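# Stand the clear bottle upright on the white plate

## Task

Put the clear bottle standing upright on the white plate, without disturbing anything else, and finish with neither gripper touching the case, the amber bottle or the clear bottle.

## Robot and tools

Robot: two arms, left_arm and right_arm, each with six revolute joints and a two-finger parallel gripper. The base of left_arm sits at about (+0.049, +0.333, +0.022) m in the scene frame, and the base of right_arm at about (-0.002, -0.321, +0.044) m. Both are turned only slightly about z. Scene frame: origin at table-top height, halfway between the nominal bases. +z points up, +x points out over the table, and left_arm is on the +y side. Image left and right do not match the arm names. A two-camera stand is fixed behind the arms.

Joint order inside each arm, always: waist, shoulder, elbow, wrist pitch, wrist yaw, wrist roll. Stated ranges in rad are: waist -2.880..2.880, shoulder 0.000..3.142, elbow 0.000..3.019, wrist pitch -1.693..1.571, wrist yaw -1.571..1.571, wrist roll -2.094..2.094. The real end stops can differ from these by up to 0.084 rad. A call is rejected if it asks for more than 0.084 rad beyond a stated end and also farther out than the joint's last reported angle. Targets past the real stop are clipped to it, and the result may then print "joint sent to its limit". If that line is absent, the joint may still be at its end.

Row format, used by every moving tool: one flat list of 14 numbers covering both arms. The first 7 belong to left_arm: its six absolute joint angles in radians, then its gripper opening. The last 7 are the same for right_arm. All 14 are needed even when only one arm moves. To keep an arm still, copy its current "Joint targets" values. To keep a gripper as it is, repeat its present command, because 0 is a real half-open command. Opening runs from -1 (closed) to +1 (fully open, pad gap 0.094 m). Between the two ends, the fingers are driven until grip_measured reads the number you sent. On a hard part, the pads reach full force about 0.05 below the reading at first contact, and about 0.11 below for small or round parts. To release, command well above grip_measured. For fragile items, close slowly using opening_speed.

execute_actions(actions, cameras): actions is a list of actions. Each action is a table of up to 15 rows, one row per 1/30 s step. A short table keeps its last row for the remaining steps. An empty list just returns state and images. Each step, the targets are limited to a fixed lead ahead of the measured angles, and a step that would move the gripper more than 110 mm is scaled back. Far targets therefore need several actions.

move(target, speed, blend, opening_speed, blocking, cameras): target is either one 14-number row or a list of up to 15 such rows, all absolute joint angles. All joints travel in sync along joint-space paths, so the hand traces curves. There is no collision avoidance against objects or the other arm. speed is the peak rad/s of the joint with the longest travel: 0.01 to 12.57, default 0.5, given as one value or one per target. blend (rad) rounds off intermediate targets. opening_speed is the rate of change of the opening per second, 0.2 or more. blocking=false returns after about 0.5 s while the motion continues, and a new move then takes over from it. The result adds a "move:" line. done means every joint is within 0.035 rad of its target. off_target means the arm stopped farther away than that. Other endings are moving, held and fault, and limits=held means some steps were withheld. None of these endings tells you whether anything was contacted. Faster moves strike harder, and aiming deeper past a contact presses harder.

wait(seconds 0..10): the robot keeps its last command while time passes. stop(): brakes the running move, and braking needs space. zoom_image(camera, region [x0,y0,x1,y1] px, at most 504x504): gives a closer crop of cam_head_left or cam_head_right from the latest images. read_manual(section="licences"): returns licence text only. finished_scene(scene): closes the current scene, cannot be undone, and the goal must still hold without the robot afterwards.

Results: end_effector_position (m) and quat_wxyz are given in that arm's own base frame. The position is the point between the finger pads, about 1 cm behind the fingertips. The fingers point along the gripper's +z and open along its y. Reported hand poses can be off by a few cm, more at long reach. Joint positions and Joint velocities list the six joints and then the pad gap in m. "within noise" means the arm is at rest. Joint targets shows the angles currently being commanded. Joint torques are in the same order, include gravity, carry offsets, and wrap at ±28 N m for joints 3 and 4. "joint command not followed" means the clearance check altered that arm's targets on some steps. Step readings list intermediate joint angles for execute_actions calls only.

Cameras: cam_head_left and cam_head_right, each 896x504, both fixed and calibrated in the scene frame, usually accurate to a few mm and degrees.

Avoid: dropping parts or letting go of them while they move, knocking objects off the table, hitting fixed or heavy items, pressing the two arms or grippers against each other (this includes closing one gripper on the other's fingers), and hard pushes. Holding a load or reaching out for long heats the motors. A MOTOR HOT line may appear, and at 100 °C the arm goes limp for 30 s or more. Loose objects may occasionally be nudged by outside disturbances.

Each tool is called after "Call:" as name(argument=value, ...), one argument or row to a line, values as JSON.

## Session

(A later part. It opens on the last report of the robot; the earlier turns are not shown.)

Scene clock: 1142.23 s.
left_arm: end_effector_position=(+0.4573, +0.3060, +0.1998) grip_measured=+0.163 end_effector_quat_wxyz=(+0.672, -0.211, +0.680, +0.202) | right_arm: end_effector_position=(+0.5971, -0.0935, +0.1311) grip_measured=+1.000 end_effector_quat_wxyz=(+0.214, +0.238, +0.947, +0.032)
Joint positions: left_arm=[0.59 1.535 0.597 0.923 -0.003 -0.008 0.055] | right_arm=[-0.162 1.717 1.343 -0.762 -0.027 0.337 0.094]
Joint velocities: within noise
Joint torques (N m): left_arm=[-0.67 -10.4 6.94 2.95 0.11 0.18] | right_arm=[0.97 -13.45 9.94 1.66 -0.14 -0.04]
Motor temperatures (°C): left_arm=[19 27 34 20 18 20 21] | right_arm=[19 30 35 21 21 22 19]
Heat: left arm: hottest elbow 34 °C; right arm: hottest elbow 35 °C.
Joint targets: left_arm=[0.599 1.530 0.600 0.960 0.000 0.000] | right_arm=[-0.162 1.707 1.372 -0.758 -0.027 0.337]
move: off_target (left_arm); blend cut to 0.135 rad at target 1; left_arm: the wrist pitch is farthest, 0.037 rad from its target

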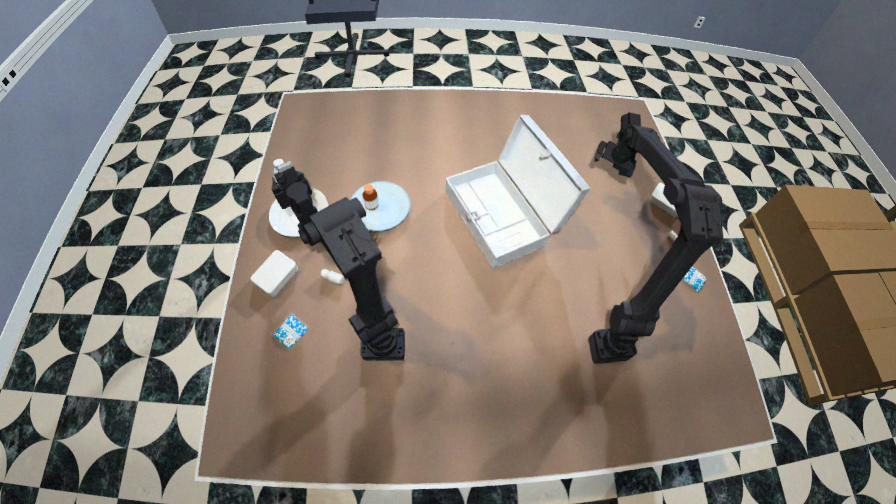

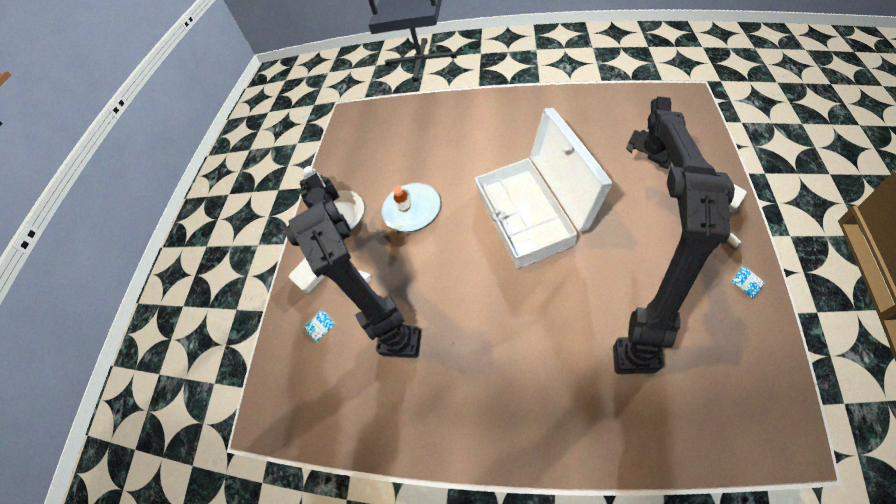

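Call:
move(
  target=[0.599,1.905,0.6,1.353,0,0,-0.15,-0.162,1.707,1.372,-0.758,-0.027,0.337,1],
  speed=0.25,
)

Call:
zoom_image(
  camera="cam_head_right",
  region=[280, 150, 380, 250],
)

Call:
zoom_image(
  camera="cam_head_left",
  region=[250, 140, 350, 240],
)

Scene clock: 1192.60 s.
left_arm: end_effector_position=(+0.4633, +0.3100, +0.0959) grip_measured=+0.163 end_effector_quat_wxyz=(+0.678, -0.209, +0.675, +0.204) | right_arm: end_effector_position=(+0.5971, -0.0935, +0.1311) grip_measured=+1.000 end_effector_quat_wxyz=(+0.214, +0.238, +0.947, +0.032)
Joint positions: left_arm=[0.59 1.911 0.597 1.316 -0.003 -0.008 0.055] | right_arm=[-0.162 1.717 1.343 -0.762 -0.027 0.337 0.094]
Joint velocities: within noise
Joint torques (N m): left_arm=[-0.85 -12.22 4.23 2.85 0.12 0.18] | right_arm=[1.03 -13.45 9.68 1.58 -0.16 -0.02]
Motor temperatures (°C): left_arm=[19 27 30 21 18 20 22] | right_arm=[19 30 35 21 21 22 19]
Heat: left arm: hottest elbow 30 °C; right arm: hottest elbow 35 °C.
Joint targets: left_arm=[0.599 1.905 0.600 1.353 0.000 0.000] | right_arm=[-0.162 1.707 1.372 -0.758 -0.027 0.337]
move: off_target (left_arm); left_arm: the wrist pitch is farthest, 0.037 rad from its target

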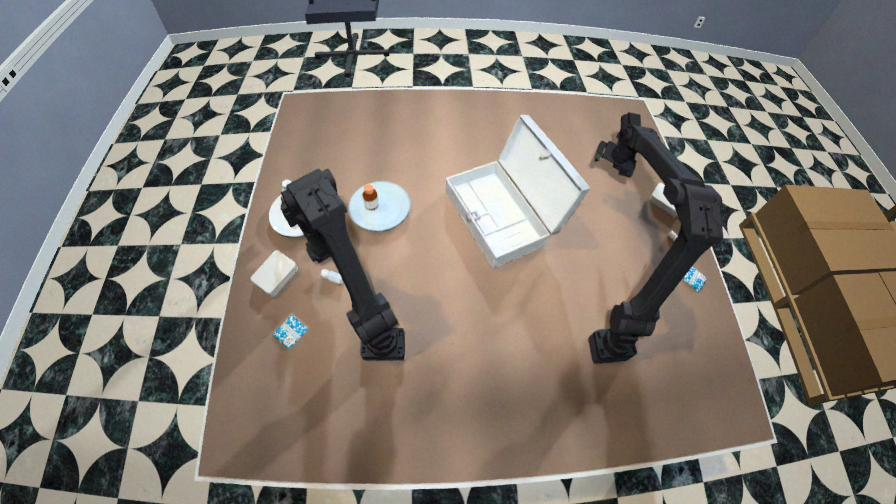

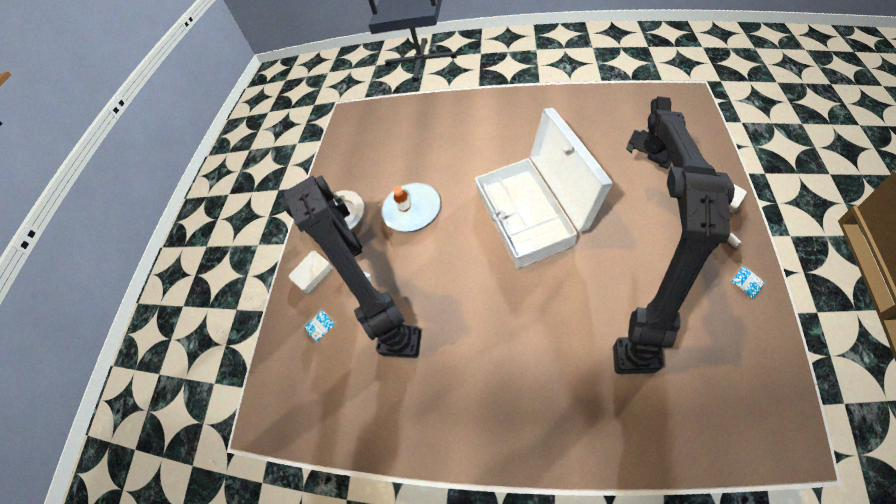

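Scaled by 5.040.

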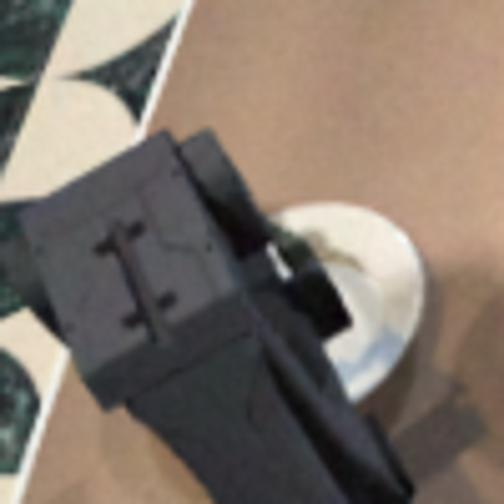

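Scaled by 5.040.

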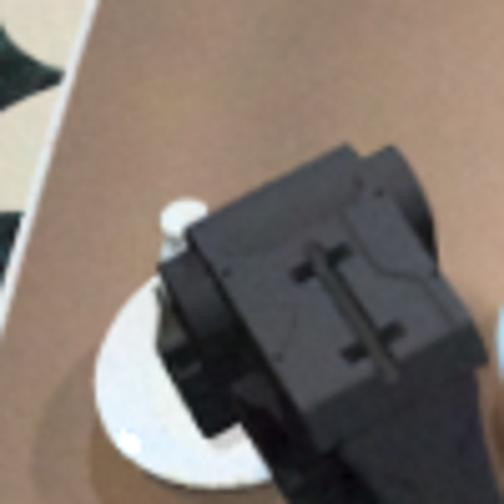

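Call:
move(
  target=[0.599,1.945,0.61,1.39,0,0,-0.15,-0.162,1.707,1.372,-0.758,-0.027,0.337,1],
  speed=0.06,
  cameras=[],
)

Call:
move(
  target=[0.599,1.965,0.618,1.405,0,0,-0.15,-0.162,1.707,1.372,-0.758,-0.027,0.337,1],
  speed=0.06,
)

Call:
zoom_image(
  camera="cam_head_left",
  region=[250, 140, 350, 240],
)

Scene clock: 1204.63 s.
left_arm: end_effector_position=(+0.4621, +0.3092, +0.0859) grip_measured=+0.163 end_effector_quat_wxyz=(+0.678, -0.209, +0.674, +0.204) | right_arm: end_effector_position=(+0.5971, -0.0935, +0.1311) grip_measured=+1.000 end_effector_quat_wxyz=(+0.214, +0.238, +0.947, +0.032)
Joint positions: left_arm=[0.59 1.947 0.597 1.353 -0.003 -0.008 0.055] | right_arm=[-0.162 1.717 1.343 -0.762 -0.027 0.337 0.094]
Joint velocities: within noise
Joint torques (N m): left_arm=[-0.44 -12.16 4.85 2.88 0.13 0.18] | right_arm=[0.38 -13.63 9.92 1.48 -0.11 -0.05]
Motor temperatures (°C): left_arm=[19 28 29 21 18 20 22] | right_arm=[19 30 35 21 21 22 19]
Heat: left arm: hottest elbow 29 °C; right arm: hottest elbow 35 °C.
Joint targets: left_arm=[0.599 1.945 0.610 1.390 0.000 0.000] | right_arm=[-0.162 1.707 1.372 -0.758 -0.027 0.337]
move: off_target (left_arm); left_arm: the wrist pitch is farthest, 0.037 rad from its target
No camera images: "cameras" was empty.

Scene clock: 1205.47 s.
left_arm: end_effector_position=(+0.4614, +0.3087, +0.0794) grip_measured=+0.163 end_effector_quat_wxyz=(+0.677, -0.209, +0.676, +0.204) | right_arm: end_effector_position=(+0.5971, -0.0935, +0.1311) grip_measured=+1.000 end_effector_quat_wxyz=(+0.214, +0.238, +0.947, +0.032)
Joint positions: left_arm=[0.59 1.966 0.597 1.368 -0.003 -0.008 0.055] | right_arm=[-0.162 1.717 1.343 -0.762 -0.027 0.337 0.094]
Joint velocities: within noise
Joint torques (N m): left_arm=[-0.79 -12.04 5.27 2.91 0.1 0.13] | right_arm=[1.49 -13.04 9.76 1.51 -0.07 -0.02]
Motor temperatures (°C): left_arm=[19 28 29 21 18 20 22] | right_arm=[19 30 35 21 21 22 19]
Heat: left arm: hottest elbow 29 °C; right arm: hottest elbow 35 °C.
Joint targets: left_arm=[0.599 1.965 0.618 1.405 0.000 0.000] | right_arm=[-0.162 1.707 1.372 -0.758 -0.027 0.337]
move: off_target (left_arm); left_arm: the wrist pitch is farthest, 0.037 rad from its target

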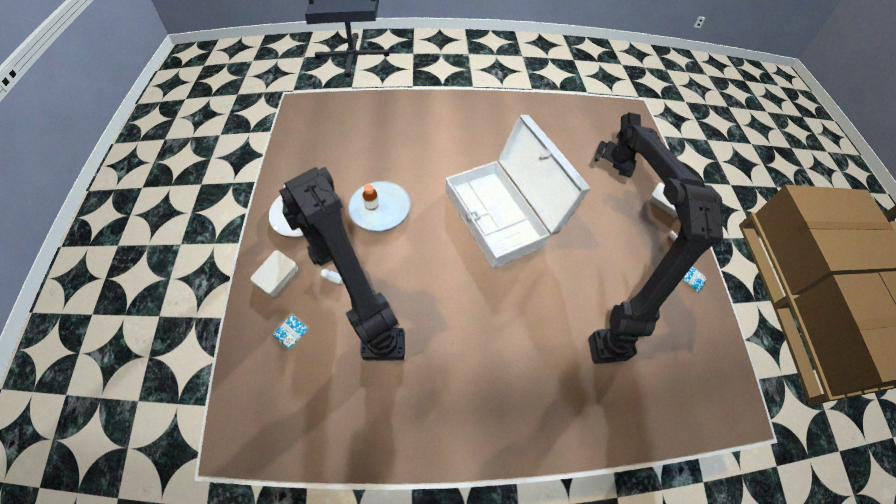

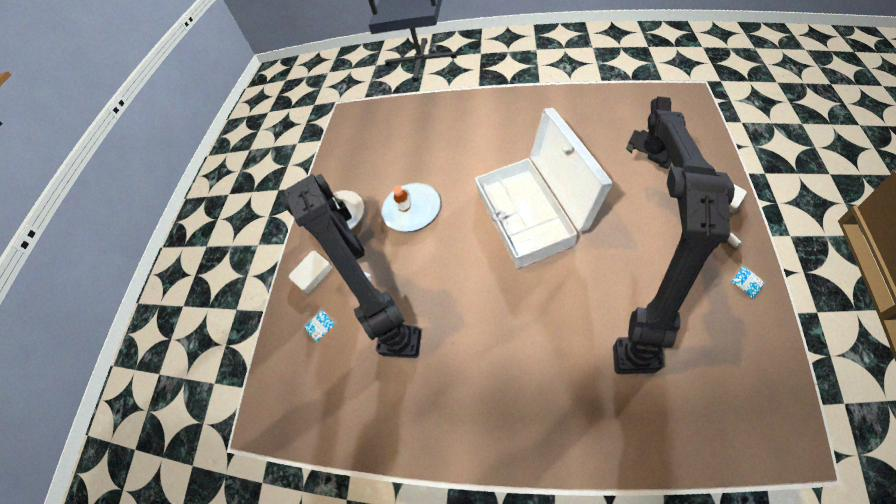

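Scaled by 5.040.

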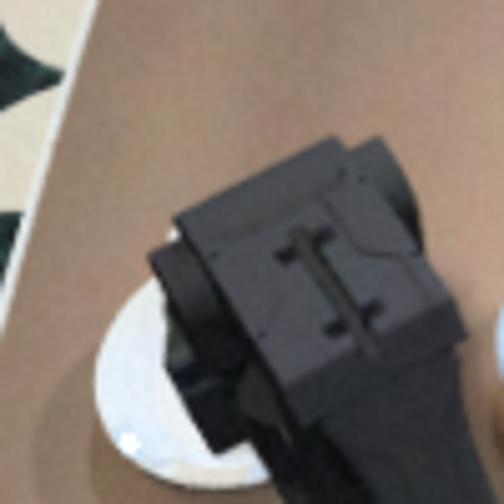

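Call:
move(
  target=[0.599,1.98,0.624,1.417,0,0,-0.15,-0.162,1.707,1.372,-0.758,-0.027,0.337,1],
  speed=0.06,
  cameras=[],
)

Call:
move(
  target=[0.599,1.994,0.63,1.428,0,0,-0.15,-0.162,1.707,1.372,-0.758,-0.027,0.337,1],
  speed=0.06,
  cameras=[],
)

Call:
move(
  target=[0.599,2.008,0.635,1.438,0,0,-0.15,-0.162,1.707,1.372,-0.758,-0.027,0.337,1],
  speed=0.06,
)

Call:
zoom_image(
  camera="cam_head_right",
  region=[300, 160, 380, 240],
)

Scene clock: 1225.57 s.
left_arm: end_effector_position=(+0.4610, +0.3085, +0.0790) grip_measured=+0.163 end_effector_quat_wxyz=(+0.680, -0.208, +0.673, +0.205) | right_arm: end_effector_position=(+0.5971, -0.0935, +0.1311) grip_measured=+1.000 end_effector_quat_wxyz=(+0.214, +0.238, +0.947, +0.032)
Joint positions: left_arm=[0.59 1.975 0.597 1.386 -0.003 -0.008 0.055] | right_arm=[-0.162 1.717 1.343 -0.762 -0.027 0.337 0.094]
Joint velocities: within noise
Joint torques (N m): left_arm=[-0.62 -11.81 5.61 2.88 0.13 0.18] | right_arm=[1.2 -13.74 9.91 1.43 -0.11 -0.09]
Motor temperatures (°C): left_arm=[19 28 28 21 18 20 22] | right_arm=[19 30 36 21 21 22 19]
Heat: left arm: hottest shoulder 28 °C; right arm: hottest elbow 36 °C.
Joint targets: left_arm=[0.599 1.980 0.624 1.417 0.000 0.000] | right_arm=[-0.162 1.707 1.372 -0.758 -0.027 0.337]
move: done
No camera images: "cameras" was empty.

Scene clock: 1226.37 s.
left_arm: end_effector_position=(+0.4606, +0.3082, +0.0786) grip_measured=+0.163 end_effector_quat_wxyz=(+0.683, -0.207, +0.670, +0.206) | right_arm: end_effector_position=(+0.5971, -0.0935, +0.1311) grip_measured=+1.000 end_effector_quat_wxyz=(+0.214, +0.238, +0.947, +0.032)
Joint positions: left_arm=[0.59 1.983 0.597 1.402 -0.003 -0.008 0.055] | right_arm=[-0.162 1.717 1.343 -0.762 -0.027 0.337 0.094]
Joint velocities: within noise
Joint torques (N m): left_arm=[-0.44 -11.34 6.24 2.4 0.1 0.16] | right_arm=[1.73 -13.98 9.84 1.83 -0.09 -0.09]
Motor temperatures (°C): left_arm=[19 28 28 21 18 20 22] | right_arm=[19 30 36 21 21 22 19]
Heat: left arm: hottest shoulder 28 °C; right arm: hottest elbow 36 °C.
Joint targets: left_arm=[0.599 1.994 0.630 1.428 0.000 0.000] | right_arm=[-0.162 1.707 1.372 -0.758 -0.027 0.337]
move: done
No camera images: "cameras" was empty.

Scene clock: 1227.17 s.
left_arm: end_effector_position=(+0.4621, +0.3092, +0.0786) grip_measured=+0.163 end_effector_quat_wxyz=(+0.686, -0.206, +0.667, +0.206) | right_arm: end_effector_position=(+0.5971, -0.0935, +0.1311) grip_measured=+1.000 end_effector_quat_wxyz=(+0.214, +0.238, +0.947, +0.032)
Joint positions: left_arm=[0.59 1.994 0.604 1.416 -0.003 -0.008 0.055] | right_arm=[-0.162 1.717 1.343 -0.762 -0.027 0.337 0.094]
Joint velocities: within noise
Joint torques (N m): left_arm=[-0.44 -11.16 6.06 2.39 0.11 0.18] | right_arm=[0.62 -13.68 9.99 1.61 -0.14 -0.08]
Motor temperatures (°C): left_arm=[19 28 28 21 18 20 22] | right_arm=[19 30 36 21 21 22 19]
Heat: left arm: hottest shoulder 28 °C; right arm: hottest elbow 36 °C.
Joint targets: left_arm=[0.599 2.008 0.635 1.438 0.000 0.000] | right_arm=[-0.162 1.707 1.372 -0.758 -0.027 0.337]
move: done

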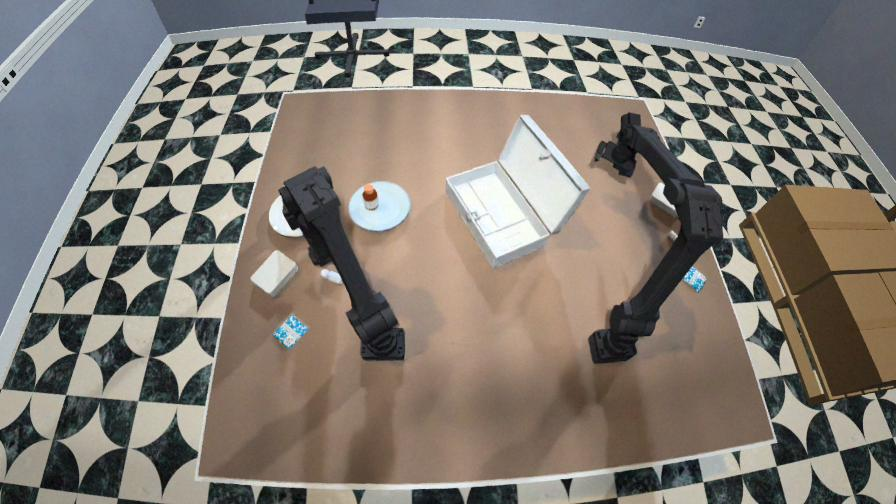

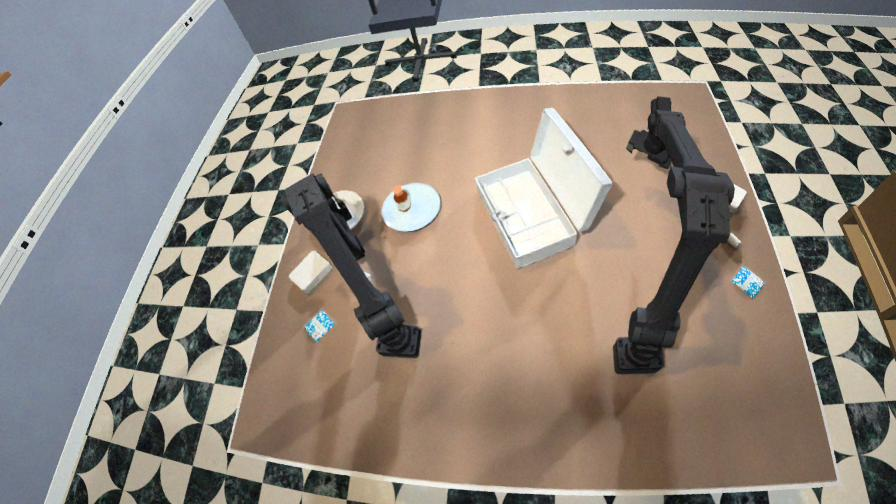

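Scaled by 6.300.

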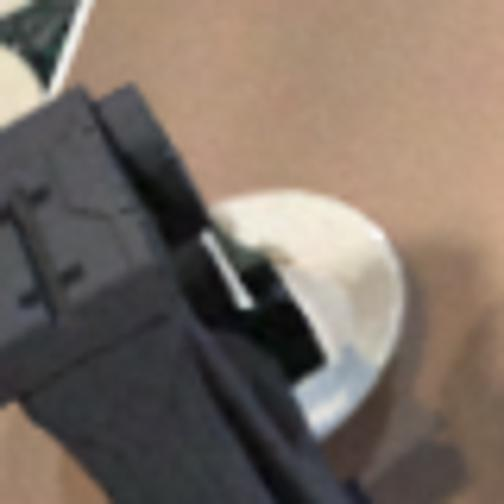

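Call:
move(
  target=[
    [0.599,1.998,0.635,1.42,0,0,0.155,-0.162,1.707,1.372,-0.758,-0.027,0.337,1],
    [0.599,1.998,0.635,1.42,0,0,0.3,-0.162,1.707,1.372,-0.758,-0.027,0.337,1],
  ],
  speed=0.06,
  opening_speed=0.2,
)

Call:
zoom_image(
  camera="cam_head_right",
  region=[300, 160, 380, 240],
)

Call:
zoom_image(
  camera="cam_head_left",
  region=[250, 140, 350, 240],
)

Scene clock: 1247.07 s.
left_arm: end_effector_position=(+0.4633, +0.3100, +0.0798) grip_measured=+0.297 end_effector_quat_wxyz=(+0.687, -0.206, +0.665, +0.207) | right_arm: end_effector_position=(+0.5971, -0.0935, +0.1311) grip_measured=+1.000 end_effector_quat_wxyz=(+0.214, +0.238, +0.947, +0.032)
Joint positions: left_arm=[0.59 1.994 0.608 1.416 -0.003 -0.007 0.061] | right_arm=[-0.162 1.717 1.343 -0.762 -0.027 0.337 0.094]
Joint velocities: within noise
Joint torques (N m): left_arm=[-1.14 -11.52 5.6 1.68 0.13 0.17] | right_arm=[0.97 -14.04 10.03 1.68 -0.17 -0.11]
Motor temperatures (°C): left_arm=[19 28 28 21 18 20 22] | right_arm=[19 30 36 21 21 22 19]
Heat: left arm: hottest shoulder 28 °C; right arm: hottest elbow 36 °C.
Joint targets: left_arm=[0.599 1.998 0.635 1.420 0.000 0.000] | right_arm=[-0.162 1.707 1.372 -0.758 -0.027 0.337]
move: done

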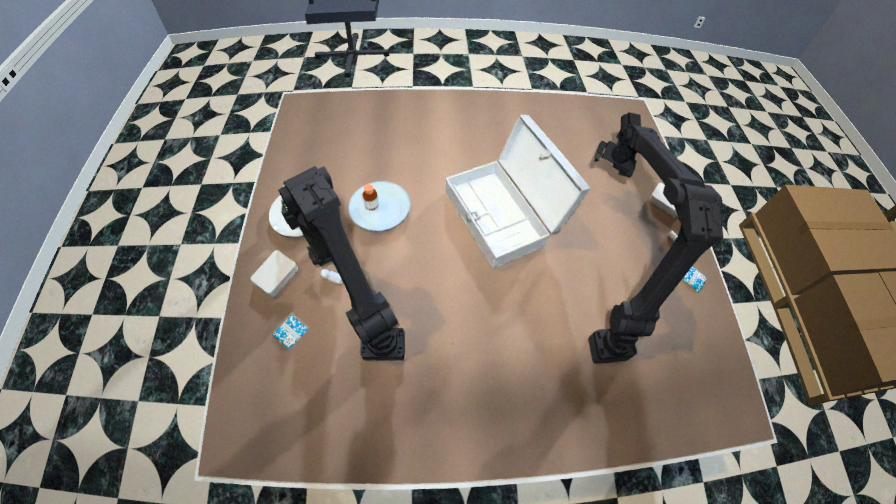

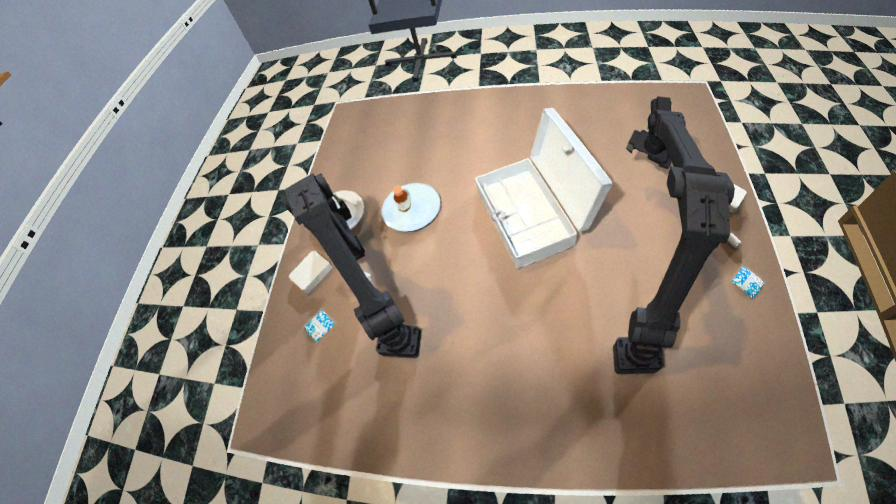

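Scaled by 6.300.

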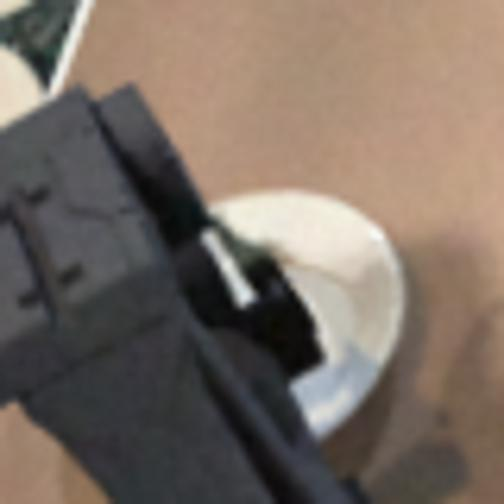

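Scaled by 5.040.

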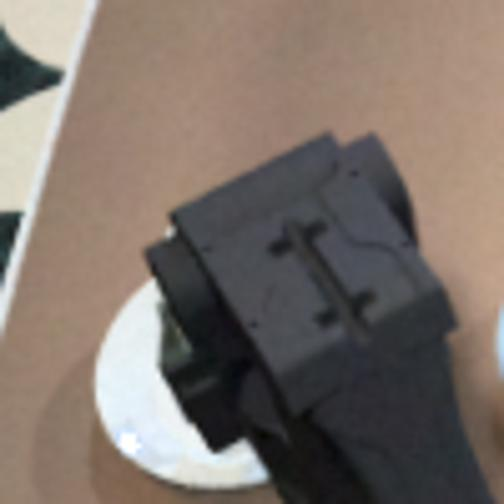

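Call:
move(
  target=[
    [0.599,1.994,0.635,1.42,0,0,1,-0.162,1.707,1.372,-0.758,-0.027,0.337,1],
    [0.599,1.922,0.385,1.55,0,0,1,-0.162,1.707,1.372,-0.758,-0.027,0.337,1],
  ],
  speed=0.12,
  opening_speed=0.4,
)

Call:
zoom_image(
  camera="cam_head_right",
  region=[280, 140, 380, 240],
)

Call:
zoom_image(
  camera="cam_head_left",
  region=[250, 140, 350, 240],
)

Scene clock: 1275.00 s.
left_arm: end_effector_position=(+0.3980, +0.2664, +0.0707) grip_measured=+0.997 end_effector_quat_wxyz=(+0.670, -0.211, +0.683, +0.202) | right_arm: end_effector_position=(+0.5971, -0.0935, +0.1311) grip_measured=+1.000 end_effector_quat_wxyz=(+0.214, +0.238, +0.947, +0.032)
Joint positions: left_arm=[0.59 1.946 0.393 1.531 -0.003 -0.007 0.094] | right_arm=[-0.162 1.717 1.343 -0.762 -0.027 0.337 0.094]
Joint velocities: within noise
Joint torques (N m): left_arm=[-0.38 -11.81 1.35 2.36 0.11 0.21] | right_arm=[1.96 -13.86 9.94 1.51 -0.09 -0.05]
Motor temperatures (°C): left_arm=[19 28 28 21 18 20 21] | right_arm=[19 30 36 21 21 22 19]
Heat: left arm: hottest shoulder 28 °C; right arm: hottest elbow 36 °C.
Joint targets: left_arm=[0.599 1.922 0.385 1.550 0.000 0.000] | right_arm=[-0.162 1.707 1.372 -0.758 -0.027 0.337]
move: done

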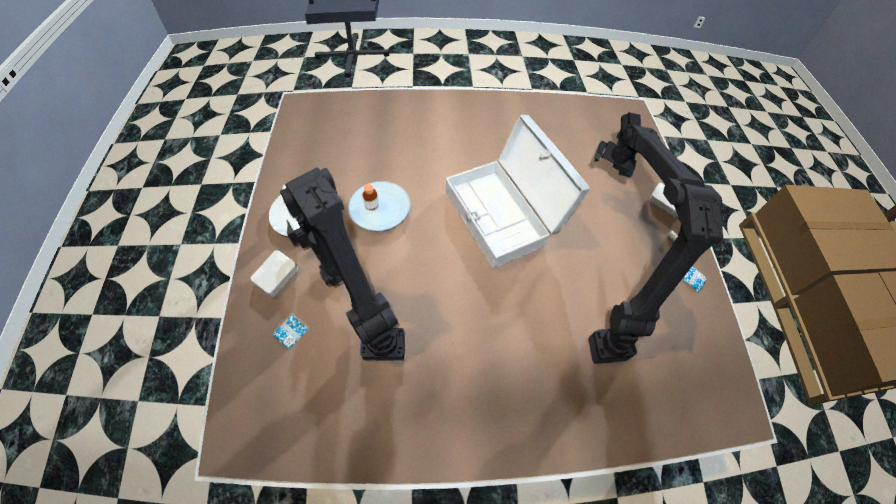

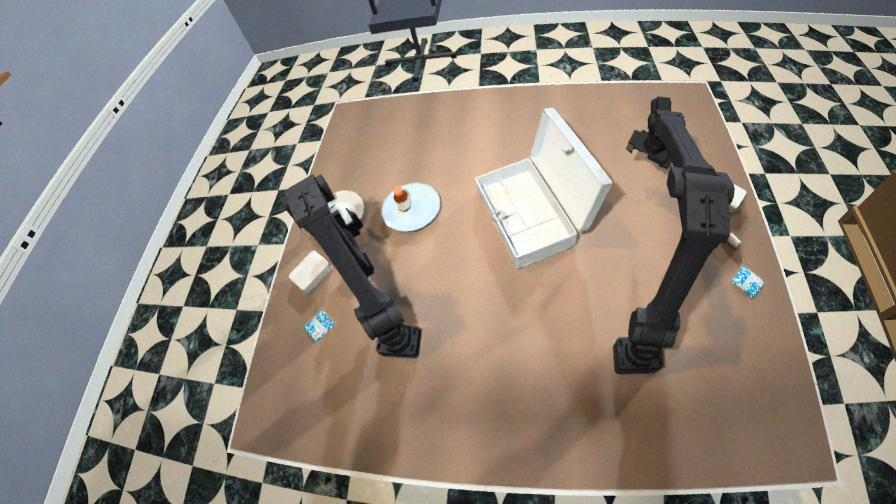

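Scaled by 5.040.

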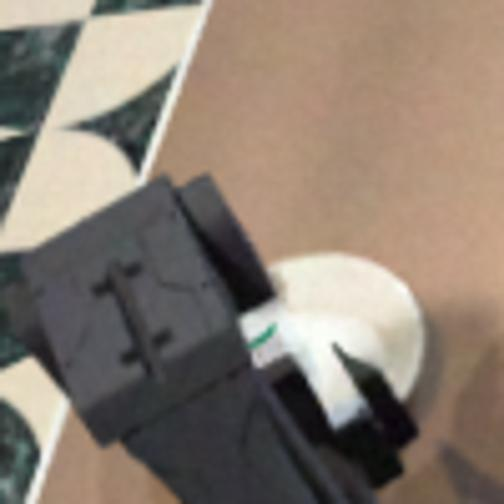

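Scaled by 5.040.

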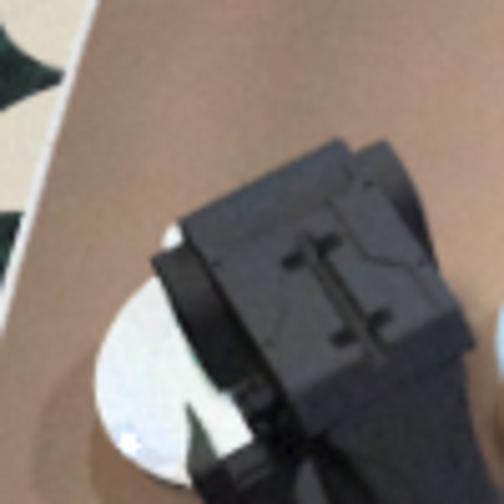

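Call:
move(
  target=[
    [0.599,1.75,0.4,1.4,0,0,1,-0.162,1.707,1.372,-0.758,-0.027,0.337,1],
    [0.599,1.25,0.6,0.6,0,0,1,-0.162,1.707,1.372,-0.758,-0.027,0.337,1],
    [0.1,1.15,0.9,0.2,0,0,1,-0.162,1.707,1.372,-0.758,-0.027,0.337,1],
  ],
  speed=[0.3,0.6,0.7],
)

Call:
zoom_image(
  camera="cam_head_right",
  region=[290, 150, 390, 250],
)

Call:
zoom_image(
  camera="cam_head_left",
  region=[250, 150, 350, 250],
)

Scene clock: 1295.97 s.
left_arm: end_effector_position=(+0.5392, +0.0582, +0.3537) grip_measured=+0.997 end_effector_quat_wxyz=(+0.663, -0.043, +0.746, +0.034) | right_arm: end_effector_position=(+0.5971, -0.0935, +0.1311) grip_measured=+1.000 end_effector_quat_wxyz=(+0.214, +0.238, +0.947, +0.032)
Joint positions: left_arm=[0.108 1.163 0.838 0.206 -0.002 -0.007 0.094] | right_arm=[-0.162 1.717 1.343 -0.762 -0.027 0.337 0.094]
Joint velocities: within noise
Joint torques (N m): left_arm=[-2.43 -8.35 14.78 1.43 0.09 0.16] | right_arm=[1.96 -13.57 9.94 1.88 -0.17 -0.08]
Motor temperatures (°C): left_arm=[19 28 27 21 18 20 21] | right_arm=[19 30 36 21 21 22 19]
Heat: left arm: hottest shoulder 28 °C; right arm: hottest elbow 36 °C.
Joint targets: left_arm=[0.100 1.150 0.900 0.200 0.000 0.000] | right_arm=[-0.162 1.707 1.372 -0.758 -0.027 0.337]
move: off_target (left_arm); left_arm: the elbow is farthest, 0.062 rad from its target

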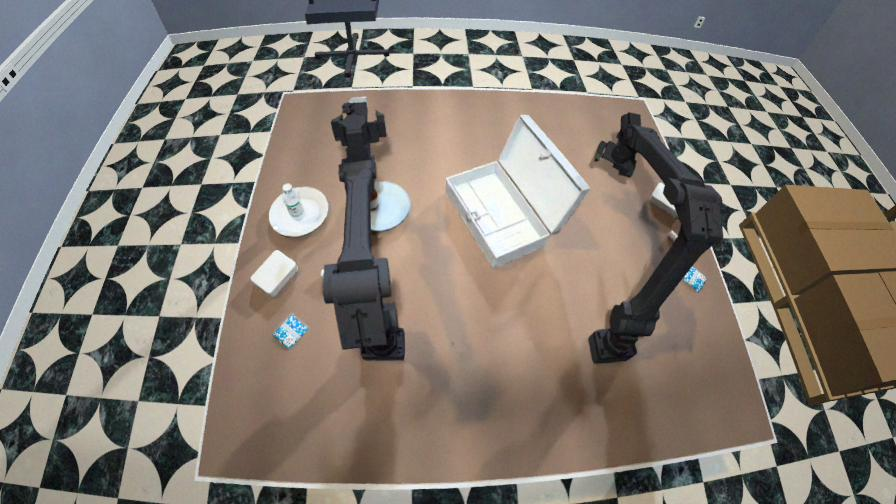

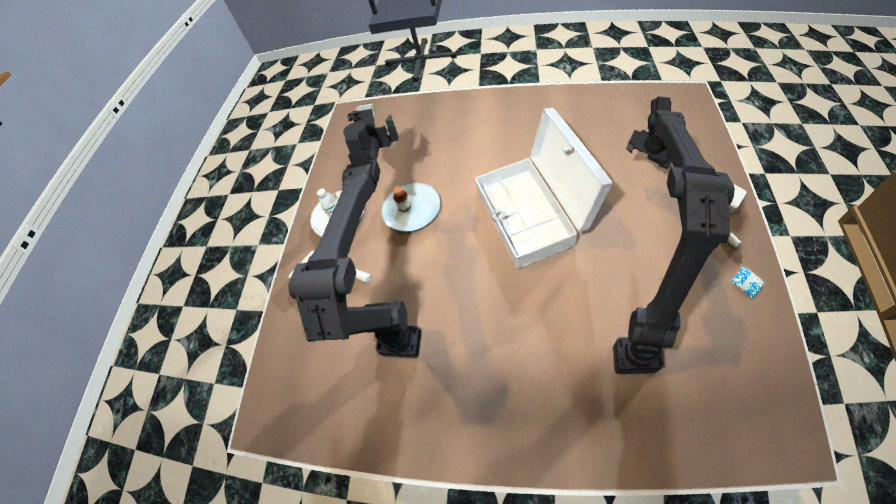

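Scaled by 5.040.

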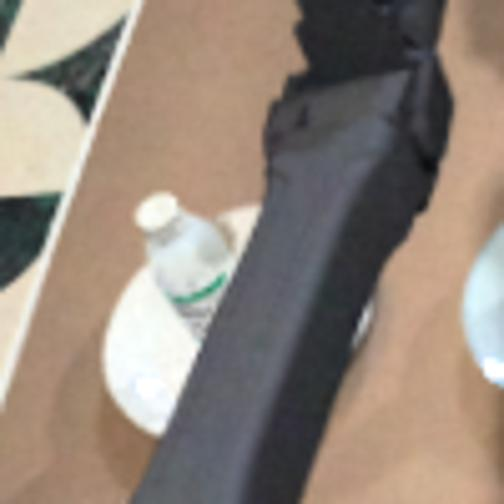

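Scaled by 5.040.

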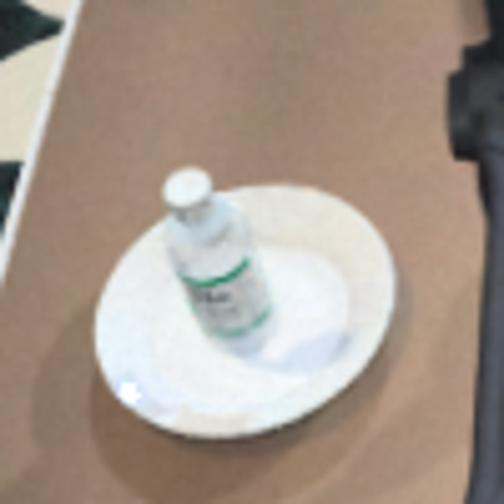

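Standing upright on the white plate.

Call:
finished_scene(
  scene=1,
)

The scene is finished: the task was done.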